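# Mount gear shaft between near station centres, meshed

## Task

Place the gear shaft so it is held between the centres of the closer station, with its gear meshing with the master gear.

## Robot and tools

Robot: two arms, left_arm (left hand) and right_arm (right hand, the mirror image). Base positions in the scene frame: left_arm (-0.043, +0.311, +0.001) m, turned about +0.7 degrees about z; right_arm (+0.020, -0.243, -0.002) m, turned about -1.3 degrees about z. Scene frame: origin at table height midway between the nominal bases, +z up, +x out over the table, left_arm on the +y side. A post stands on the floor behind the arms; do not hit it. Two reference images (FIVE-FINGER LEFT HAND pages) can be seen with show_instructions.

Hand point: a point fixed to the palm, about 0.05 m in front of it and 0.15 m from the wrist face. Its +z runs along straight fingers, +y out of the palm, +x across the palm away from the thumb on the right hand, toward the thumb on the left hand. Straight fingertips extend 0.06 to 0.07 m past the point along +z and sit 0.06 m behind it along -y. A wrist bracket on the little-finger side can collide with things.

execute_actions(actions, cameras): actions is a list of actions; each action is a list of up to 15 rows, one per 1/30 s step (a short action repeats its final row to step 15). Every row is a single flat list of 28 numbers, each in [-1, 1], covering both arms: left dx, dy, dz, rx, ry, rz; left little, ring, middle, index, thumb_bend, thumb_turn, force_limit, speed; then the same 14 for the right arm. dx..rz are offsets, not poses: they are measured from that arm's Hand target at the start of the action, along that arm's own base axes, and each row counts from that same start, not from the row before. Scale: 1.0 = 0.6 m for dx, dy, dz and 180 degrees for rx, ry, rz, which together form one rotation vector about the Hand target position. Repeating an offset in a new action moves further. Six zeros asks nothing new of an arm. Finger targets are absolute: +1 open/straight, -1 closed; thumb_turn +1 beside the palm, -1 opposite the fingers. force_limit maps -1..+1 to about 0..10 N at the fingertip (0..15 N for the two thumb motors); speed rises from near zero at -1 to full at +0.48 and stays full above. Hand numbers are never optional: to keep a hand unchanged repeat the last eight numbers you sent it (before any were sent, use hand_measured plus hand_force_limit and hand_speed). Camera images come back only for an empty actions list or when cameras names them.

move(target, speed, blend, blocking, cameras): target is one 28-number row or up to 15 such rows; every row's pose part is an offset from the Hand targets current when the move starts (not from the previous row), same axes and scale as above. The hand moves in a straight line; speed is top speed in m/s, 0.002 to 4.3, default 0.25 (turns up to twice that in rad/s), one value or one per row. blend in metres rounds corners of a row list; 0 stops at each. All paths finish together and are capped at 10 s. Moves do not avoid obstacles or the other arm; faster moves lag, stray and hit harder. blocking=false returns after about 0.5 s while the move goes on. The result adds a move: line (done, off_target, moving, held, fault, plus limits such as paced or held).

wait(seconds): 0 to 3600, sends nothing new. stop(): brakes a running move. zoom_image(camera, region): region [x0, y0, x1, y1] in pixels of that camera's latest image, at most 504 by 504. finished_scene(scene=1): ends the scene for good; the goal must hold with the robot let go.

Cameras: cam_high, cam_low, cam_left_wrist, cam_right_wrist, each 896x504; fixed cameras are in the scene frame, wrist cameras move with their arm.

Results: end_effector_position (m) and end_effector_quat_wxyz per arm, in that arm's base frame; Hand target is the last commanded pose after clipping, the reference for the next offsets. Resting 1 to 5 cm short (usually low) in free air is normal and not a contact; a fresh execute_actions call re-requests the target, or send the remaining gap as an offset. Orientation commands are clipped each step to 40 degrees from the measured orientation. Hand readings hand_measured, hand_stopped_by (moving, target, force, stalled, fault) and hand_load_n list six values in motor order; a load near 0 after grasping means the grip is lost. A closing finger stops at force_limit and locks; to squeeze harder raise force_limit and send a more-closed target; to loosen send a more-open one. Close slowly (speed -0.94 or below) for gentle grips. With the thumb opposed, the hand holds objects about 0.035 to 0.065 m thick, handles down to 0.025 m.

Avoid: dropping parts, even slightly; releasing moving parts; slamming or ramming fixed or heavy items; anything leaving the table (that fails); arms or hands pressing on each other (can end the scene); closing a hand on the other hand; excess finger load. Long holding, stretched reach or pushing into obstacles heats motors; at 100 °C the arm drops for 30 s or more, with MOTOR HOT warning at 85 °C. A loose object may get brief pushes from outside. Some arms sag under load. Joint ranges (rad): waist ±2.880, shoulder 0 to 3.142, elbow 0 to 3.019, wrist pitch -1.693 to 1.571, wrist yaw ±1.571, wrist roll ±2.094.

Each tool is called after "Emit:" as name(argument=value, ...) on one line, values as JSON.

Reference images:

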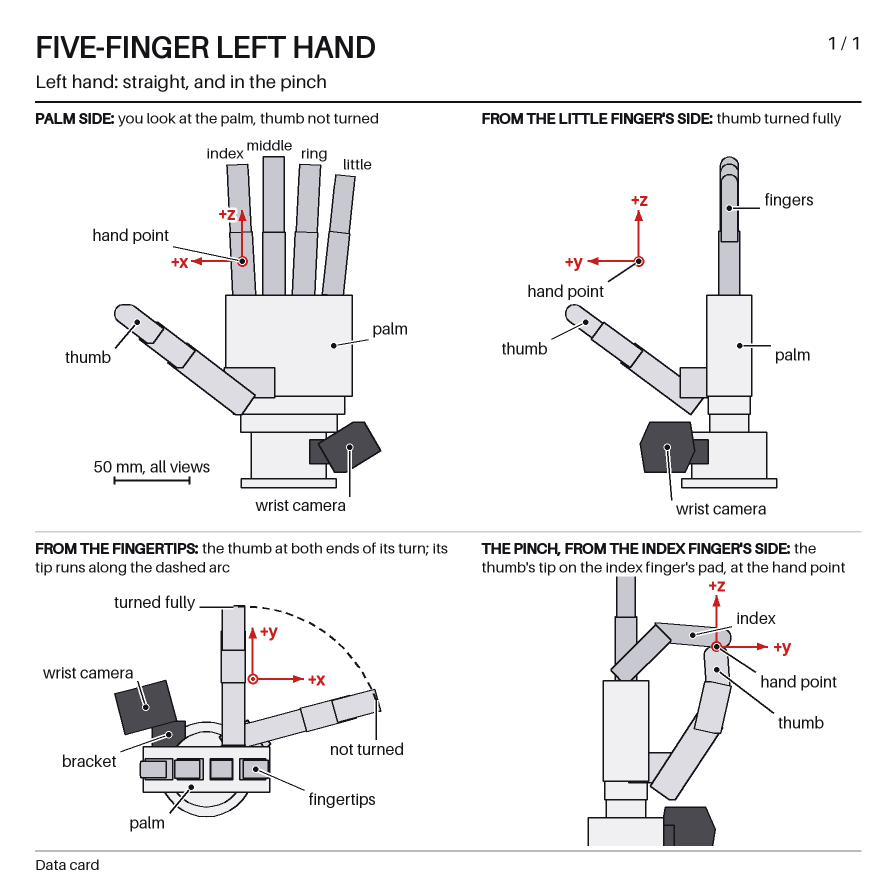

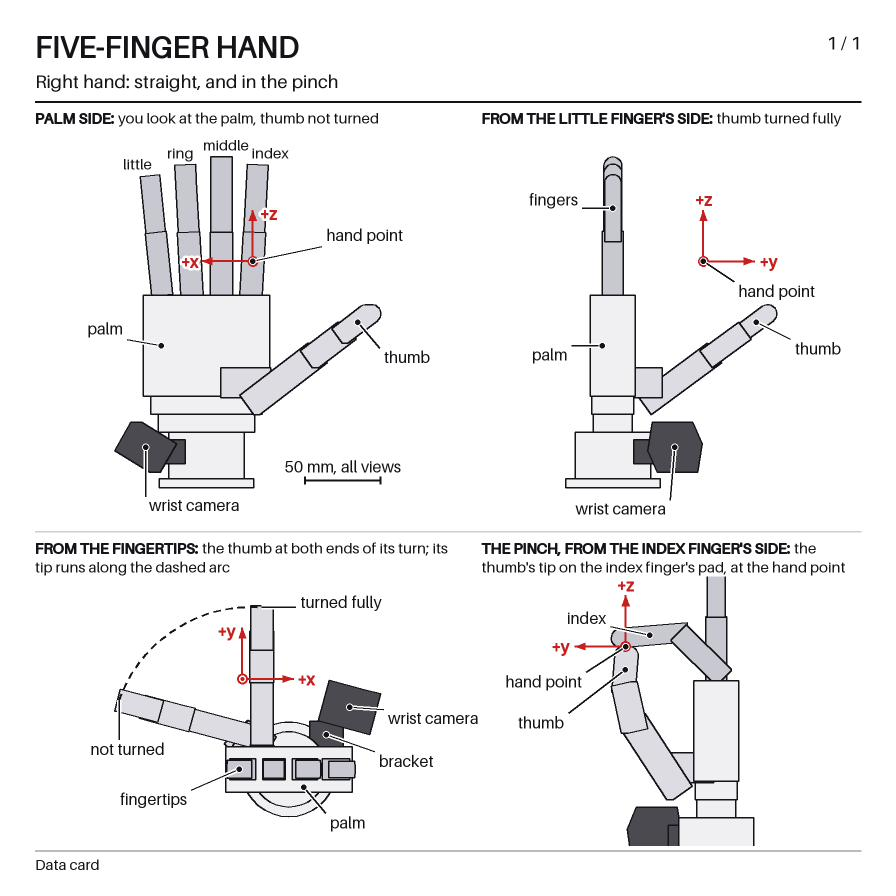

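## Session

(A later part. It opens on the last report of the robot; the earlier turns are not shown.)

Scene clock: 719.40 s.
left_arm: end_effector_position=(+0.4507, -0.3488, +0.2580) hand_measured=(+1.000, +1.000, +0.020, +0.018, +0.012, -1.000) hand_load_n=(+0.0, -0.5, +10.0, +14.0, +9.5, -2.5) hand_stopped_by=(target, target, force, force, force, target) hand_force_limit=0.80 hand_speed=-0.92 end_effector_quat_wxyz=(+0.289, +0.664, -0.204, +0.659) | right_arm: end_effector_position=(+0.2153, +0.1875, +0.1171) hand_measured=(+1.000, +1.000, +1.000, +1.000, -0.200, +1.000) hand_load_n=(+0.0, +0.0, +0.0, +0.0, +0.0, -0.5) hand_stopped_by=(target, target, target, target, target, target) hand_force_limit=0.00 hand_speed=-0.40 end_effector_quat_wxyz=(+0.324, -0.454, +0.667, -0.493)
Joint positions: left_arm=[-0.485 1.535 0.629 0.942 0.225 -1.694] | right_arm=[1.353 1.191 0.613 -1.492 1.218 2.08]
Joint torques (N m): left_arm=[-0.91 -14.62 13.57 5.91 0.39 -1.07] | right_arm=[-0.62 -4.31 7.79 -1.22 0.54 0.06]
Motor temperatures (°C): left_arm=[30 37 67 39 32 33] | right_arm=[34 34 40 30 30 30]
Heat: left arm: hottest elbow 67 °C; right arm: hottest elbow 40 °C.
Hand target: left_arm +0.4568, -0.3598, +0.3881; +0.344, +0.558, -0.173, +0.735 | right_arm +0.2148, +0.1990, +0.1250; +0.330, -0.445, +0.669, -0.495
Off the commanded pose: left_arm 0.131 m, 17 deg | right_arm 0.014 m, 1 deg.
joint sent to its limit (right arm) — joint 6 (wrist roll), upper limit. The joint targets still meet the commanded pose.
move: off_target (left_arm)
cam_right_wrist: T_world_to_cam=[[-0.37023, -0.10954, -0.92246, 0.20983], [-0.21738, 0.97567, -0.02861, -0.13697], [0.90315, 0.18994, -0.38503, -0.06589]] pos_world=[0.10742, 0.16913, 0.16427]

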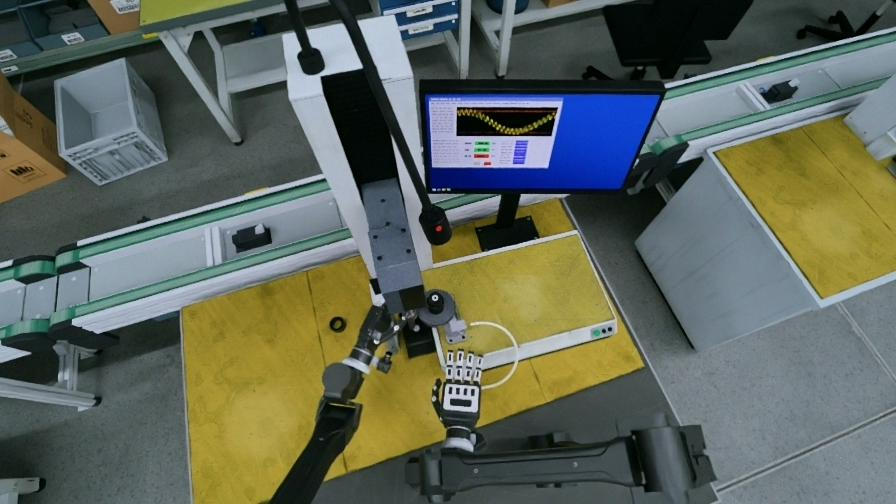

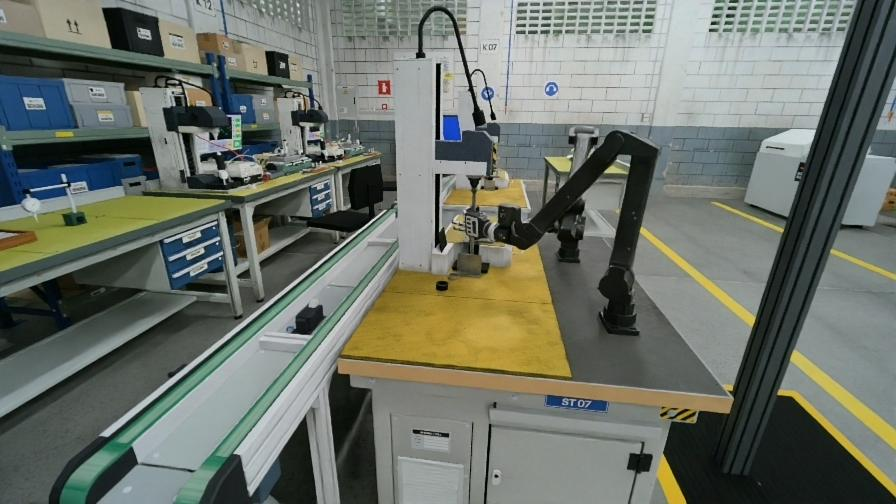

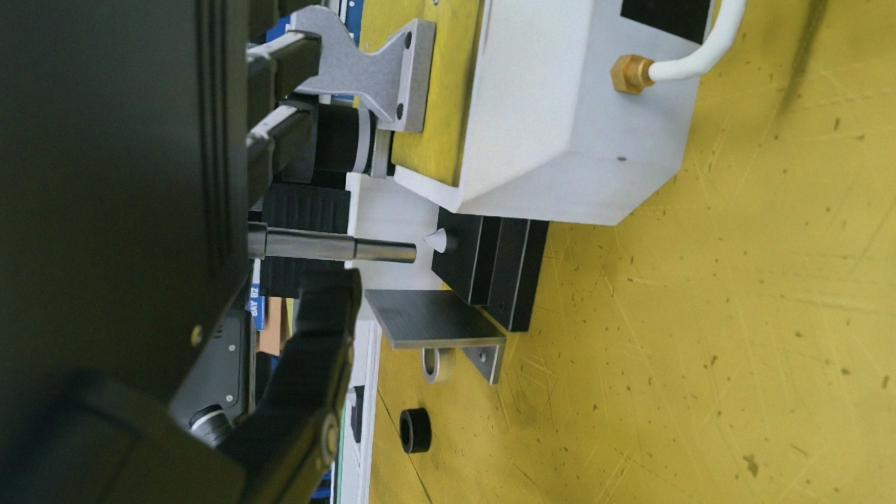

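Emit:
move(target=[-0.001,-0.007,0.004,-0.009,0.006,0,1,1,-0.2,-0.2,-0.15,-1,0.8,-0.92,0,0,0,0,0,0,1,1,1,1,-0.2,1,0,-0.4], speed=0.04, cameras=["cam_high","cam_low","cam_right_wrist"])

Emit:
zoom_image(camera="cam_right_wrist", region=[360, 200, 460, 280])

Emit:
zoom_image(camera="cam_high", region=[408, 314, 424, 334])

Emit:
zoom_image(camera="cam_low", region=[450, 175, 510, 265])

Scene clock: 722.70 s.
left_arm: end_effector_position=(+0.4514, -0.3499, +0.2583) hand_measured=(+1.000, +1.000, +0.020, +0.018, +0.012, -1.000) hand_load_n=(+0.0, +0.0, +11.5, +10.5, +9.5, -4.0) hand_stopped_by=(target, target, force, force, force, target) hand_force_limit=0.80 hand_speed=-0.92 end_effector_quat_wxyz=(+0.291, +0.667, -0.195, +0.658) | right_arm: end_effector_position=(+0.2153, +0.1875, +0.1171) hand_measured=(+1.000, +1.000, +1.000, +1.000, -0.200, +1.000) hand_load_n=(+0.0, +0.0, +0.0, +0.0, +0.0, +0.0) hand_stopped_by=(target, target, target, target, target, target) hand_force_limit=0.00 hand_speed=-0.40 end_effector_quat_wxyz=(+0.324, -0.454, +0.667, -0.493)
Joint positions: left_arm=[-0.493 1.536 0.629 0.942 0.208 -1.711] | right_arm=[1.353 1.191 0.613 -1.492 1.218 2.08]
Joint torques (N m): left_arm=[-1.26 -14.62 13.65 6.04 0.12 -1.19] | right_arm=[-0.26 -4.19 7.8 -1.36 0.53 0.07]
Motor temperatures (°C): left_arm=[30 37 67 39 32 33] | right_arm=[34 34 40 30 30 30]
Heat: left arm: hottest elbow 67 °C; right arm: hottest elbow 40 °C.
Hand target: left_arm +0.4562, -0.3640, +0.3904; +0.353, +0.560, -0.160, +0.732 | right_arm +0.2148, +0.1990, +0.1250; +0.330, -0.445, +0.669, -0.495
Off the commanded pose: left_arm 0.133 m, 17 deg | right_arm 0.014 m, 1 deg.
joint sent to its limit (right arm) — joint 6 (wrist roll), upper limit. The joint targets still meet the commanded pose.
move: off_target (left_arm)
cam_right_wrist: T_world_to_cam=[[-0.37023, -0.10954, -0.92246, 0.20983], [-0.21738, 0.97567, -0.02861, -0.13697], [0.90315, 0.18994, -0.38503, -0.06589]] pos_world=[0.10742, 0.16913, 0.16427]

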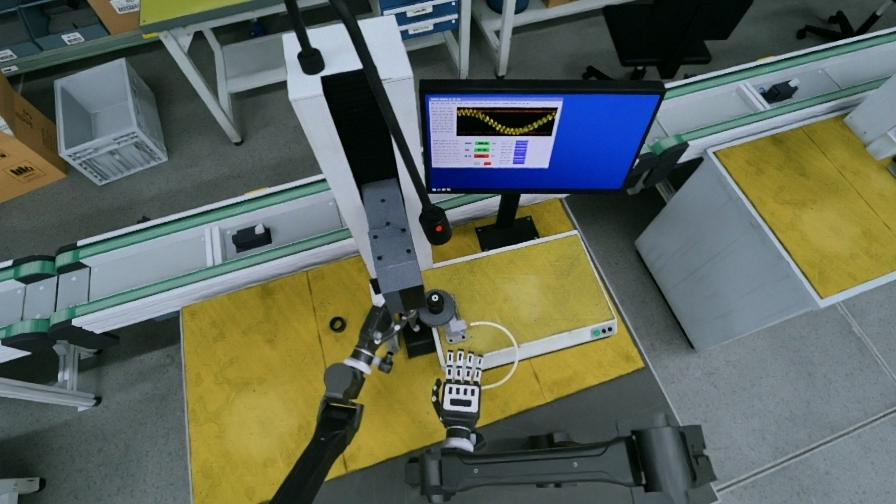

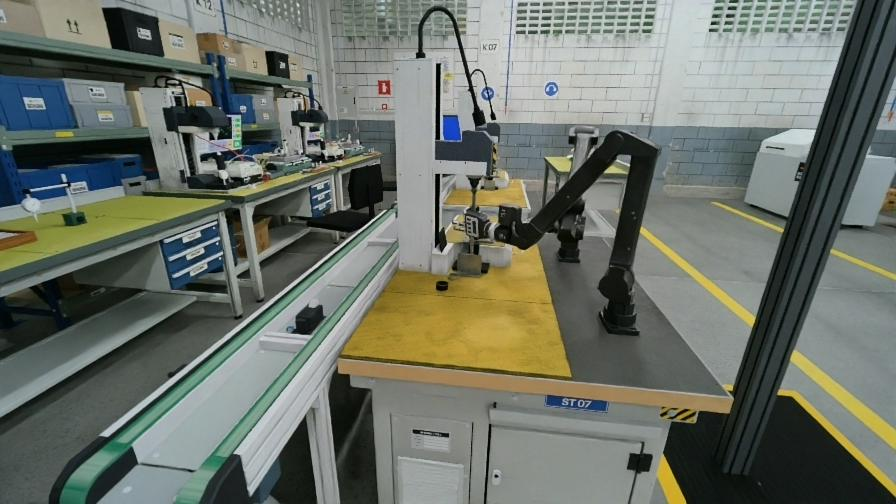

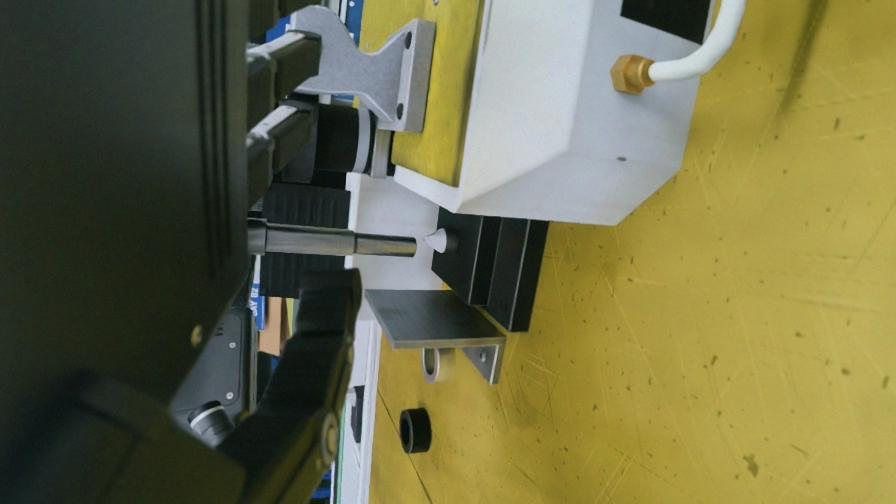

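Scaled by 5.040.

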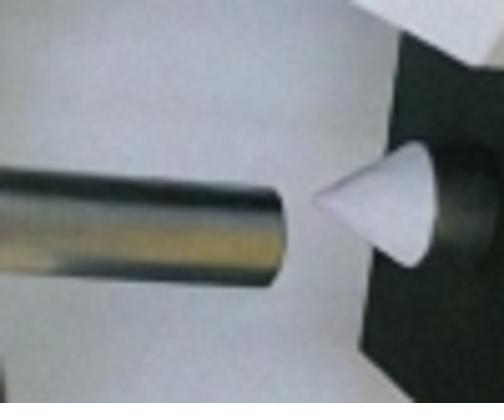

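Scaled by 25.200.

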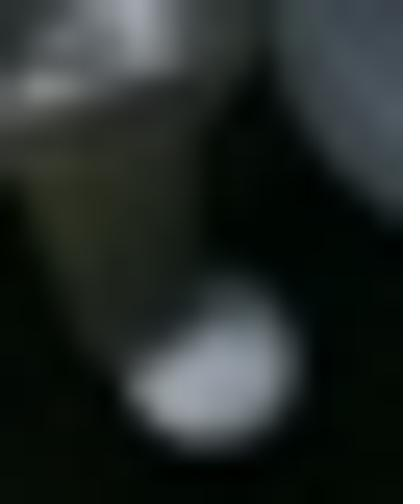

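Scaled by 5.600.

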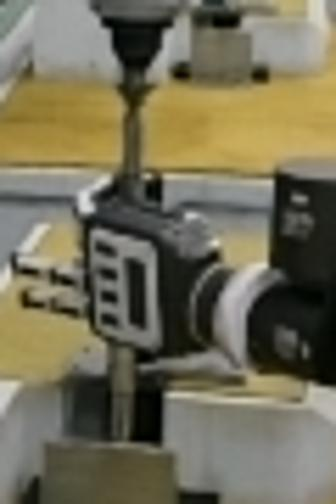

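Emit:
move(target=[-0.001,-0.006,0.002,-0.007,0.006,0,1,1,-0.2,-0.2,-0.15,-1,0.8,-0.92,0,0,0,0,0,0,1,1,1,1,-0.2,1,0,-0.4], speed=0.04, cameras=["cam_high","cam_low","cam_right_wrist"])

Emit:
zoom_image(camera="cam_right_wrist", region=[360, 200, 460, 280])

Emit:
zoom_image(camera="cam_high", region=[408, 314, 424, 334])

Emit:
zoom_image(camera="cam_low", region=[450, 175, 510, 265])

Scene clock: 725.60 s.
left_arm: end_effector_position=(+0.4525, -0.3502, +0.2587) hand_measured=(+1.000, +1.000, +0.020, +0.018, +0.012, -1.000) hand_load_n=(+0.5, +0.0, +12.0, +7.5, +9.5, -6.0) hand_stopped_by=(target, target, force, force, force, target) hand_force_limit=0.80 hand_speed=-0.92 end_effector_quat_wxyz=(+0.290, +0.669, -0.189, +0.658) | right_arm: end_effector_position=(+0.2153, +0.1875, +0.1171) hand_measured=(+1.000, +1.000, +1.000, +1.000, -0.200, +1.000) hand_load_n=(+0.0, +0.0, +0.0, +0.0, +0.0, +0.0) hand_stopped_by=(target, target, target, target, target, target) hand_force_limit=0.00 hand_speed=-0.40 end_effector_quat_wxyz=(+0.324, -0.454, +0.667, -0.493)
Joint positions: left_arm=[-0.498 1.536 0.629 0.942 0.191 -1.717] | right_arm=[1.353 1.191 0.613 -1.492 1.218 2.08]
Joint torques (N m): left_arm=[-2.02 -14.51 13.72 6.01 0.09 -1.41] | right_arm=[-0.38 -4.31 7.73 -1.4 0.54 0.05]
Motor temperatures (°C): left_arm=[30 37 68 39 32 33] | right_arm=[34 34 40 30 30 30]
Heat: left arm: hottest elbow 68 °C; right arm: hottest elbow 40 °C.
Hand target: left_arm +0.4556, -0.3675, +0.3916; +0.361, +0.563, -0.148, +0.729 | right_arm +0.2148, +0.1990, +0.1250; +0.330, -0.445, +0.669, -0.495
Off the commanded pose: left_arm 0.134 m, 17 deg | right_arm 0.014 m, 1 deg.
joint sent to its limit (right arm) — joint 6 (wrist roll), upper limit. The joint targets still meet the commanded pose.
move: off_target (left_arm)
cam_right_wrist: T_world_to_cam=[[-0.37023, -0.10954, -0.92246, 0.20983], [-0.21738, 0.97567, -0.02861, -0.13697], [0.90315, 0.18994, -0.38503, -0.06589]] pos_world=[0.10742, 0.16913, 0.16427]

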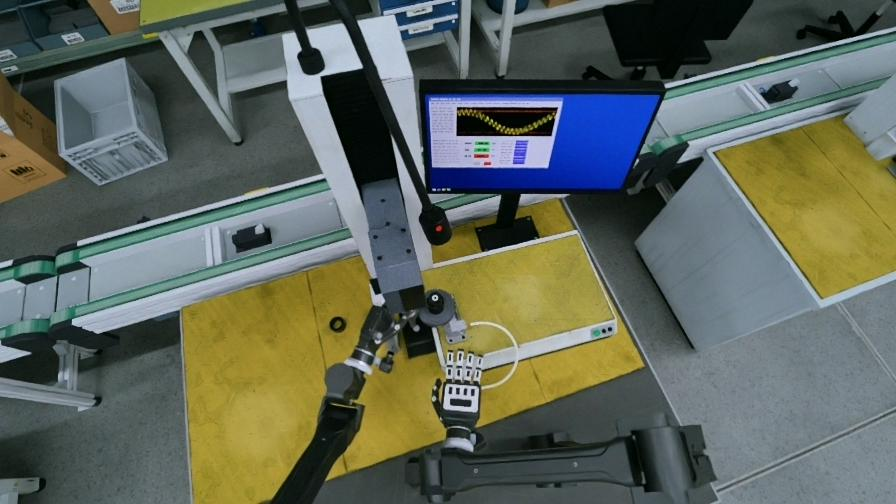

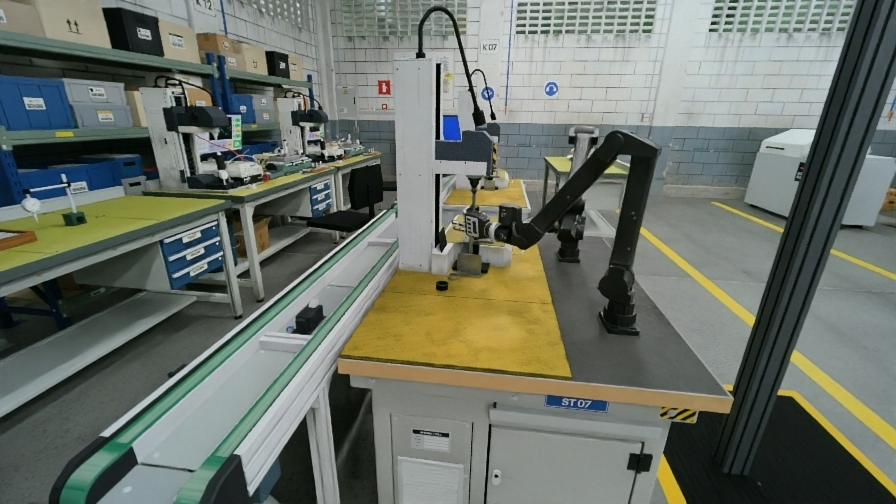

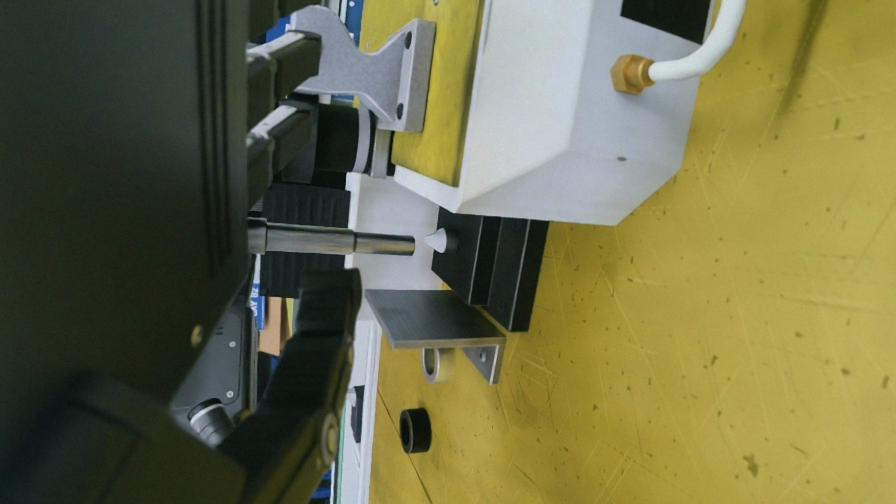

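Scaled by 5.040.

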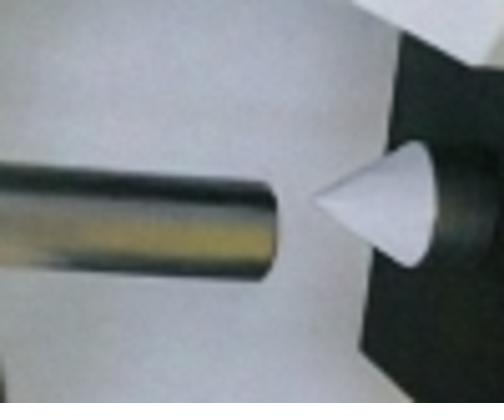

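Scaled by 25.200.

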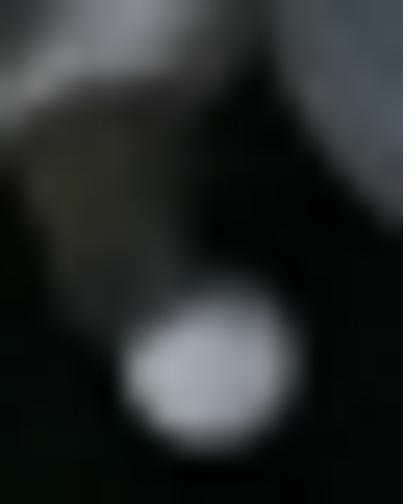

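Scaled by 5.600.

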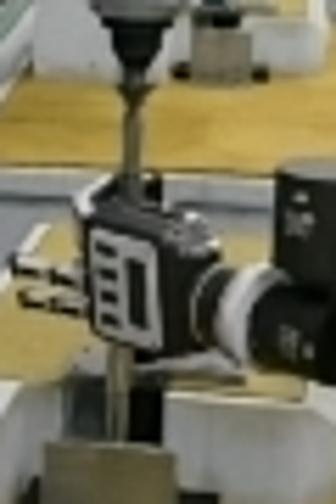

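Emit:
move(target=[-0.005,-0.006,0,-0.004,0.006,0,1,1,-0.2,-0.2,-0.15,-1,0.8,-0.92,0,0,0,0,0,0,1,1,1,1,-0.2,1,0,-0.4], speed=0.04, cameras=["cam_high","cam_low","cam_right_wrist"])

Emit:
zoom_image(camera="cam_right_wrist", region=[360, 200, 460, 280])

Emit:
zoom_image(camera="cam_high", region=[408, 314, 424, 334])

Emit:
zoom_image(camera="cam_low", region=[450, 175, 510, 265])

Scene clock: 728.20 s.
left_arm: end_effector_position=(+0.4539, -0.3504, +0.2595) hand_measured=(+1.000, +1.000, +0.020, +0.016, +0.012, -1.000) hand_load_n=(+0.0, +0.0, +14.0, +4.5, +9.0, -8.0) hand_stopped_by=(target, target, force, force, force, target) hand_force_limit=0.80 hand_speed=-0.92 end_effector_quat_wxyz=(+0.289, +0.671, -0.179, +0.659) | right_arm: end_effector_position=(+0.2153, +0.1875, +0.1171) hand_measured=(+1.000, +1.000, +1.000, +1.000, -0.200, +1.000) hand_load_n=(+0.0, +0.0, +0.0, -0.5, +0.0, +0.0) hand_stopped_by=(target, target, target, target, target, target) hand_force_limit=0.00 hand_speed=-0.40 end_effector_quat_wxyz=(+0.324, -0.454, +0.667, -0.493)
Joint positions: left_arm=[-0.505 1.536 0.629 0.942 0.17 -1.729] | right_arm=[1.353 1.191 0.613 -1.492 1.218 2.08]
Joint torques (N m): left_arm=[-2.78 -14.86 13.41 5.63 0.09 -1.45] | right_arm=[-0.32 -4.31 7.73 -1.35 0.55 0.05]
Motor temperatures (°C): left_arm=[30 37 68 39 32 33] | right_arm=[34 34 40 30 30 30]
Heat: left arm: hottest elbow 68 °C; right arm: hottest elbow 40 °C.
Hand target: left_arm +0.4526, -0.3712, +0.3916; +0.366, +0.567, -0.140, +0.724 | right_arm +0.2148, +0.1990, +0.1250; +0.330, -0.445, +0.669, -0.495
Off the commanded pose: left_arm 0.134 m, 17 deg | right_arm 0.014 m, 1 deg.
joint sent to its limit (right arm) — joint 6 (wrist roll), upper limit. The joint targets still meet the commanded pose.
move: off_target (left_arm)
cam_right_wrist: T_world_to_cam=[[-0.37023, -0.10954, -0.92246, 0.20983], [-0.21738, 0.97567, -0.02861, -0.13697], [0.90315, 0.18994, -0.38503, -0.06589]] pos_world=[0.10742, 0.16913, 0.16427]

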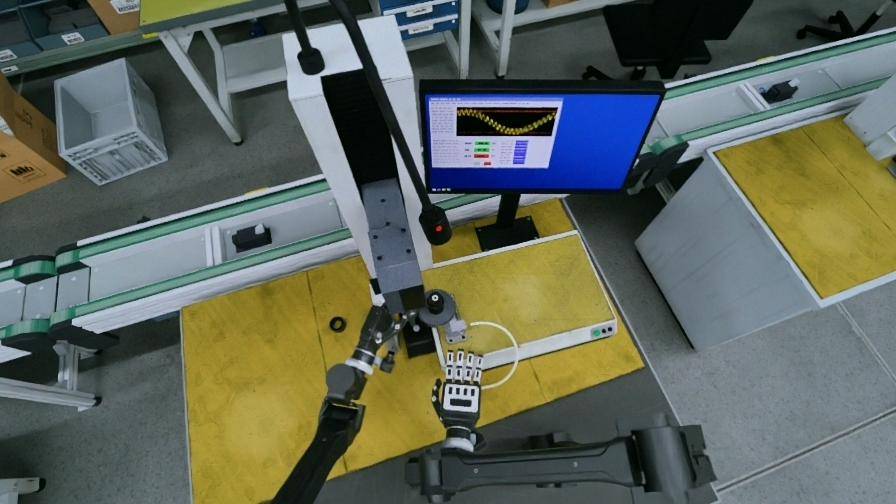

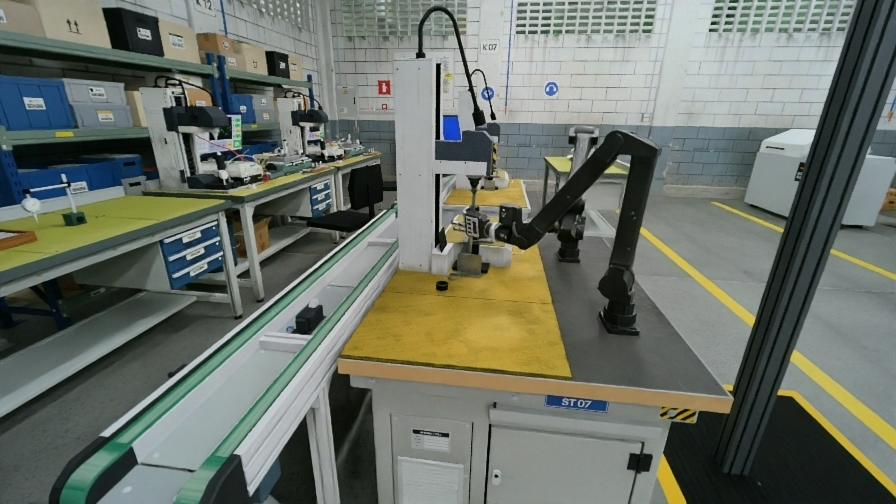

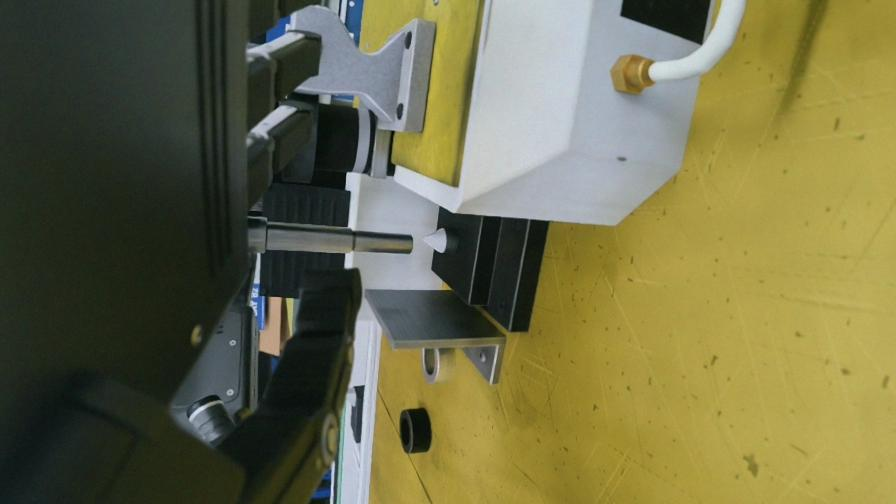

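Scaled by 5.040.

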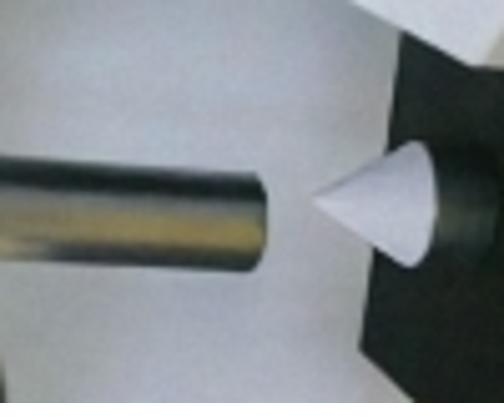

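Scaled by 25.200.

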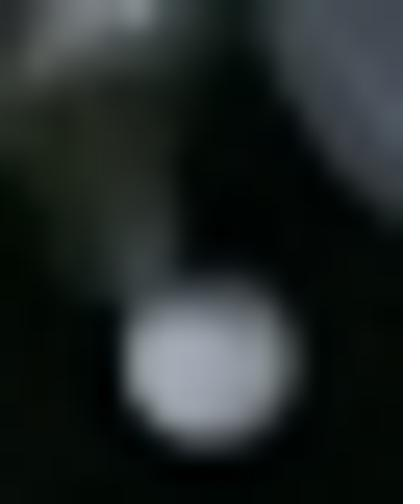

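Scaled by 5.600.

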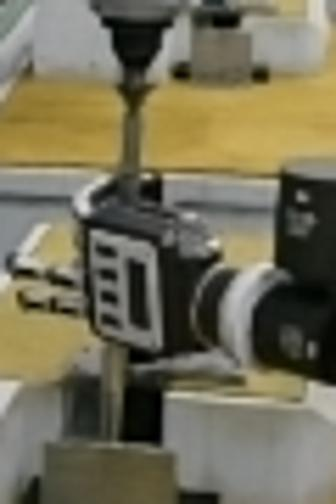

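Emit:
move(target=[0,0,0,0,0,0,1,1,-0.2,-0.2,-0.15,-1,0.8,-0.92,-0.02,0,0.03,0.0137,-0.0653,0,1,1,1,1,-0.2,1,0,-0.4], speed=0.05, cameras=["cam_high","cam_low","cam_right_wrist"])

Scene clock: 744.57 s.
left_arm: end_effector_position=(+0.4538, -0.3506, +0.2595) hand_measured=(+1.000, +1.000, +0.020, +0.016, +0.012, -1.000) hand_load_n=(+0.0, +0.0, +13.5, +4.0, +9.0, -8.0) hand_stopped_by=(target, target, force, force, force, target) hand_force_limit=0.80 hand_speed=-0.92 end_effector_quat_wxyz=(+0.289, +0.671, -0.180, +0.659) | right_arm: end_effector_position=(+0.2047, +0.1952, +0.1393) hand_measured=(+1.000, +1.000, +1.000, +1.000, -0.200, +1.000) hand_load_n=(+0.0, +0.0, +0.0, +0.0, +0.0, +0.0) hand_stopped_by=(target, target, target, target, target, target) hand_force_limit=0.00 hand_speed=-0.40 end_effector_quat_wxyz=(+0.391, -0.463, +0.642, -0.470)
Joint positions: left_arm=[-0.505 1.536 0.629 0.942 0.17 -1.729] | right_arm=[1.436 1.08 0.575 -1.492 1.29 2.08]
Joint torques (N m): left_arm=[-2.61 -15.21 13.45 5.56 0.1 -1.43] | right_arm=[-0.09 -4.37 5.49 -0.29 1.08 0.03]
Motor temperatures (°C): left_arm=[30 36 69 39 32 34] | right_arm=[34 34 40 30 30 30]
Heat: left arm: hottest elbow 69 °C; right arm: hottest elbow 40 °C.
Hand target: left_arm +0.4526, -0.3712, +0.3916; +0.366, +0.567, -0.140, +0.724 | right_arm +0.2027, +0.1990, +0.1430; +0.406, -0.385, +0.642, -0.524
Off the commanded pose: left_arm 0.134 m, 17 deg | right_arm 0.006 m, 11 deg.
joint sent to its limit (right arm) — joint 6 (wrist roll), upper limit. The joint targets are off in orientation, not in position.
move: off_target (right_arm)
cam_right_wrist: T_world_to_cam=[[-0.28685, -0.09025, -0.95372, 0.21086], [-0.32752, 0.9448, 0.0091, -0.12293], [0.90025, 0.31497, -0.30057, -0.08483]] pos_world=[0.09659, 0.16189, 0.17673]

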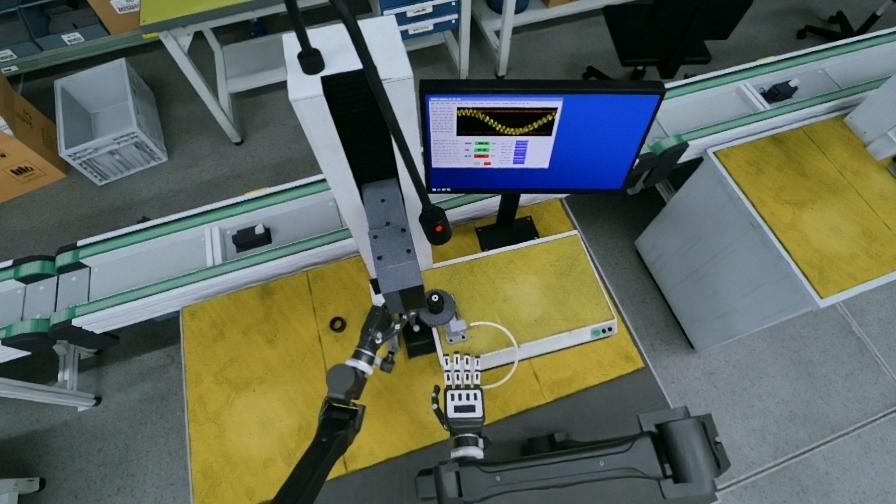

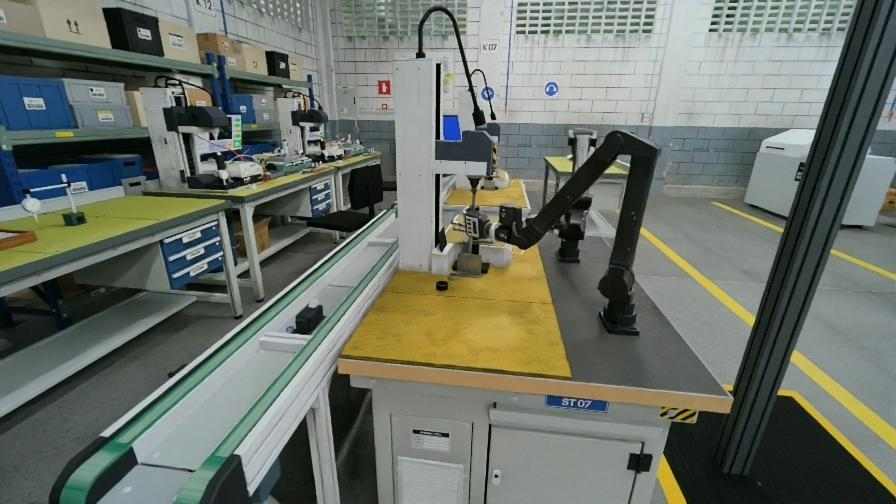

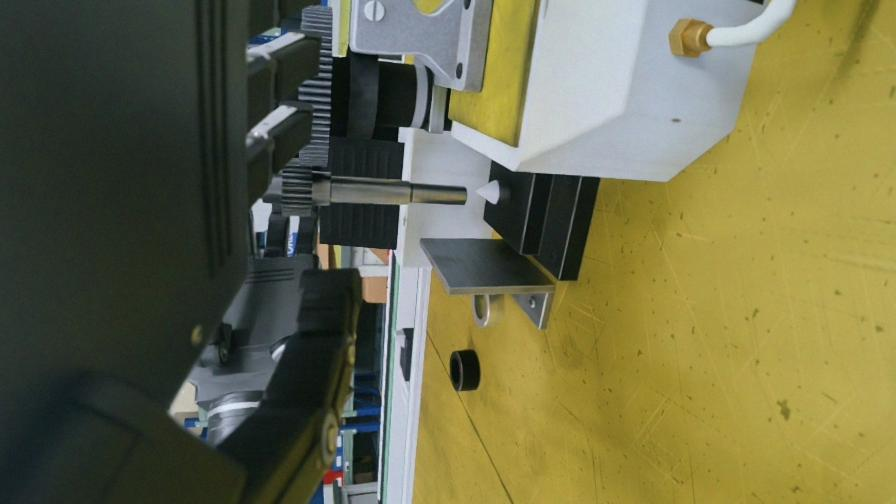

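Emit:
zoom_image(camera="cam_right_wrist", region=[245, 100, 355, 240])

Emit:
zoom_image(camera="cam_right_wrist", region=[420, 150, 520, 230])

Scaled by 3.600.

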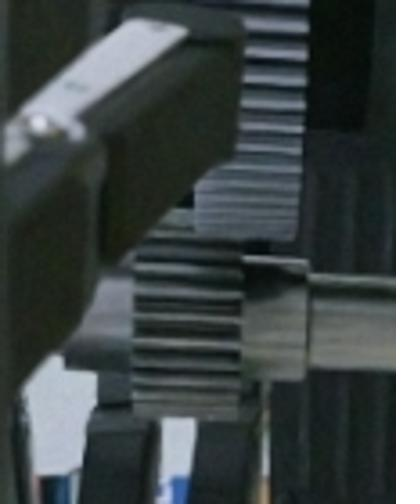

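Scaled by 5.040.

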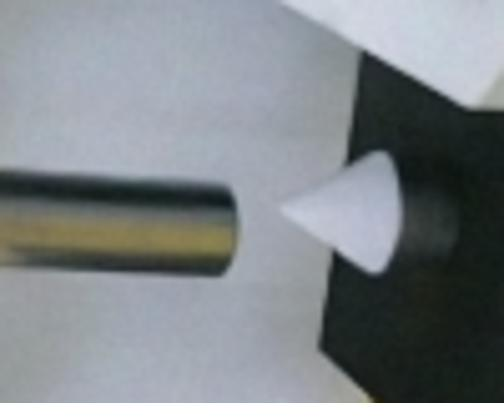

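Emit:
zoom_image(camera="cam_right_wrist", region=[280, 130, 350, 190])

Emit:
zoom_image(camera="cam_right_wrist", region=[270, 150, 320, 220])

Scaled by 7.200.

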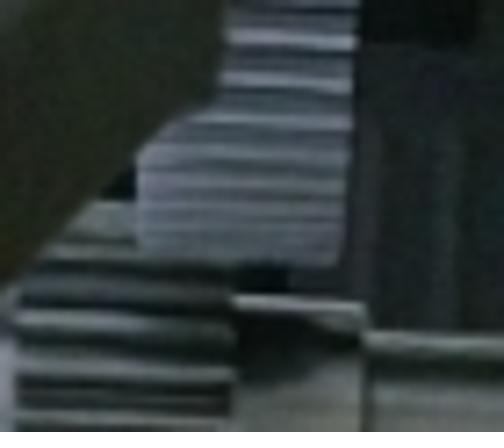

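Scaled by 7.200.

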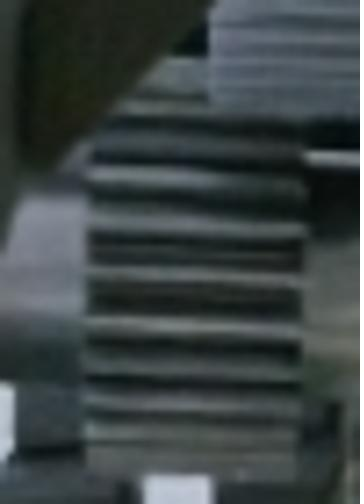

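Emit:
move(target=[-0.003,-0.002,0,0,0,-0.015,1,1,-0.2,-0.2,-0.15,-1,0.8,-0.92,0,0,0,0,0,0,1,1,1,1,-0.2,1,0,-0.4], speed=0.04, cameras=["cam_low","cam_right_wrist"])

Emit:
zoom_image(camera="cam_right_wrist", region=[280, 130, 350, 190])

Emit:
zoom_image(camera="cam_right_wrist", region=[270, 150, 320, 220])

Emit:
zoom_image(camera="cam_right_wrist", region=[420, 150, 520, 230])

Emit:
zoom_image(camera="cam_low", region=[450, 175, 510, 265])

Scene clock: 763.77 s.
left_arm: end_effector_position=(+0.4516, -0.3506, +0.2595) hand_measured=(+1.000, +1.000, +0.020, +0.016, +0.012, -1.000) hand_load_n=(+0.0, +0.0, +13.0, +7.5, +8.0, -6.0) hand_stopped_by=(target, target, force, force, force, target) hand_force_limit=0.80 hand_speed=-0.92 end_effector_quat_wxyz=(+0.303, +0.671, -0.183, +0.652) | right_arm: end_effector_position=(+0.2047, +0.1952, +0.1393) hand_measured=(+1.000, +1.000, +1.000, +1.000, -0.200, +1.000) hand_load_n=(+0.0, +0.0, +0.0, +0.0, +0.0, +0.0) hand_stopped_by=(target, target, target, target, target, target) hand_force_limit=0.00 hand_speed=-0.40 end_effector_quat_wxyz=(+0.391, -0.463, +0.642, -0.470)
Joint positions: left_arm=[-0.498 1.537 0.629 0.942 0.202 -1.746] | right_arm=[1.436 1.08 0.575 -1.492 1.29 2.08]
Joint torques (N m): left_arm=[-1.9 -14.62 13.86 5.63 0.95 -1.4] | right_arm=[-0.09 -4.72 5.59 -0.24 1.06 0.07]
Motor temperatures (°C): left_arm=[30 36 71 39 31 34] | right_arm=[34 34 39 29 31 30]
Heat: left arm: hottest elbow 71 °C; right arm: hottest elbow 39 °C.
Hand target: left_arm +0.4507, -0.3725, +0.3915; +0.383, +0.564, -0.154, +0.716 | right_arm +0.2027, +0.1990, +0.1430; +0.406, -0.385, +0.642, -0.524
Off the commanded pose: left_arm 0.134 m, 17 deg | right_arm 0.006 m, 11 deg.
joint sent to its limit (right arm) — joint 6 (wrist roll), upper limit. The joint targets are off in orientation, not in position.
move: off_target (left_arm)
cam_right_wrist: T_world_to_cam=[[-0.28685, -0.09025, -0.95372, 0.21086], [-0.32752, 0.9448, 0.0091, -0.12293], [0.90025, 0.31497, -0.30057, -0.08483]] pos_world=[0.09659, 0.16189, 0.17673]

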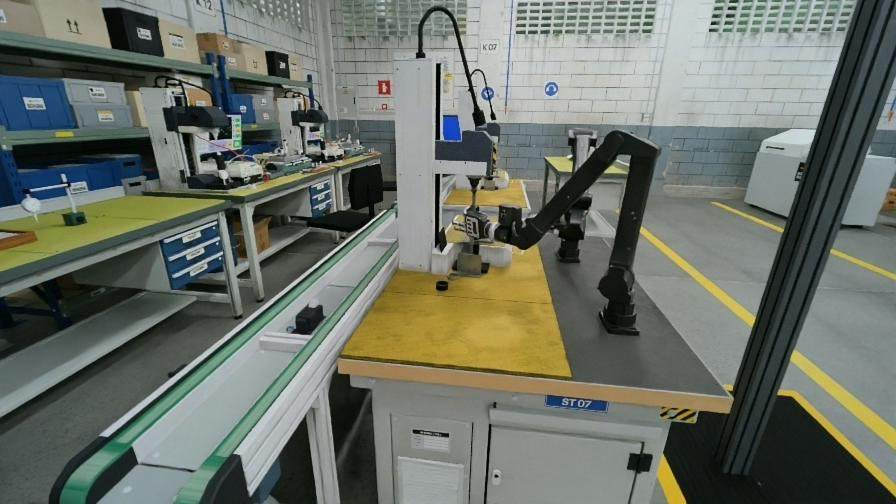

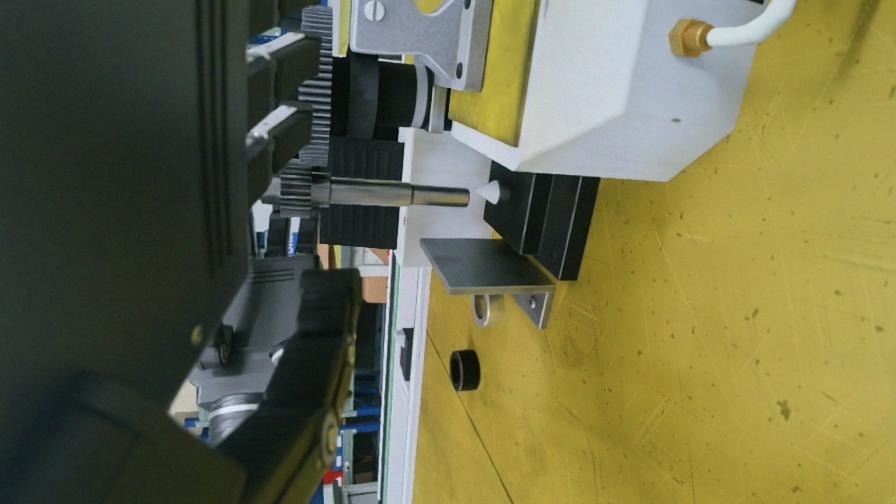

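Scaled by 7.200.

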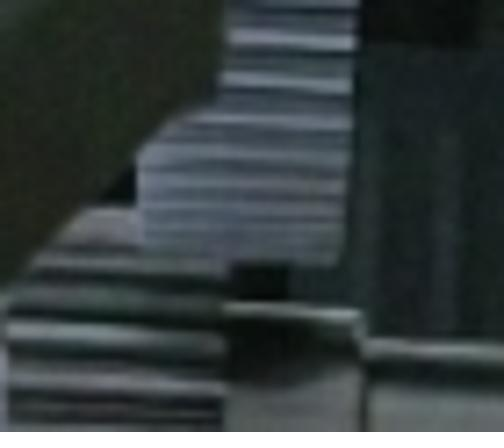

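Scaled by 7.200.

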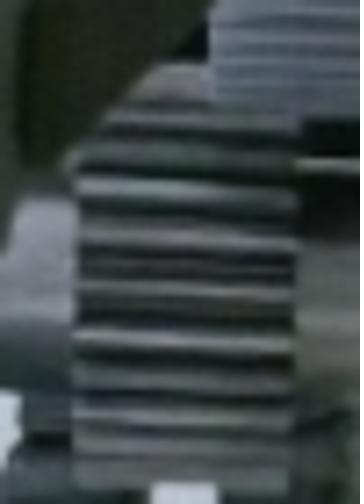

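Scaled by 5.040.

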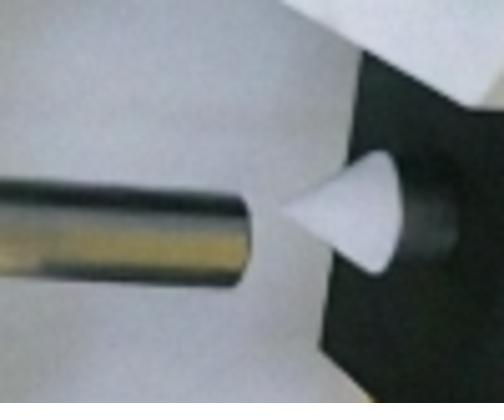

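Scaled by 5.600.

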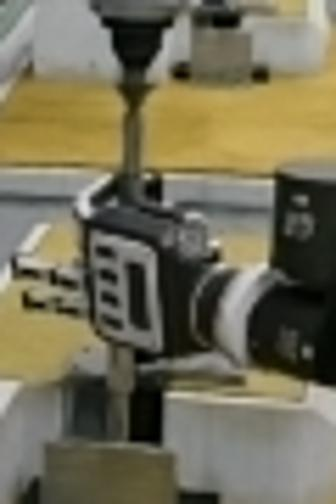

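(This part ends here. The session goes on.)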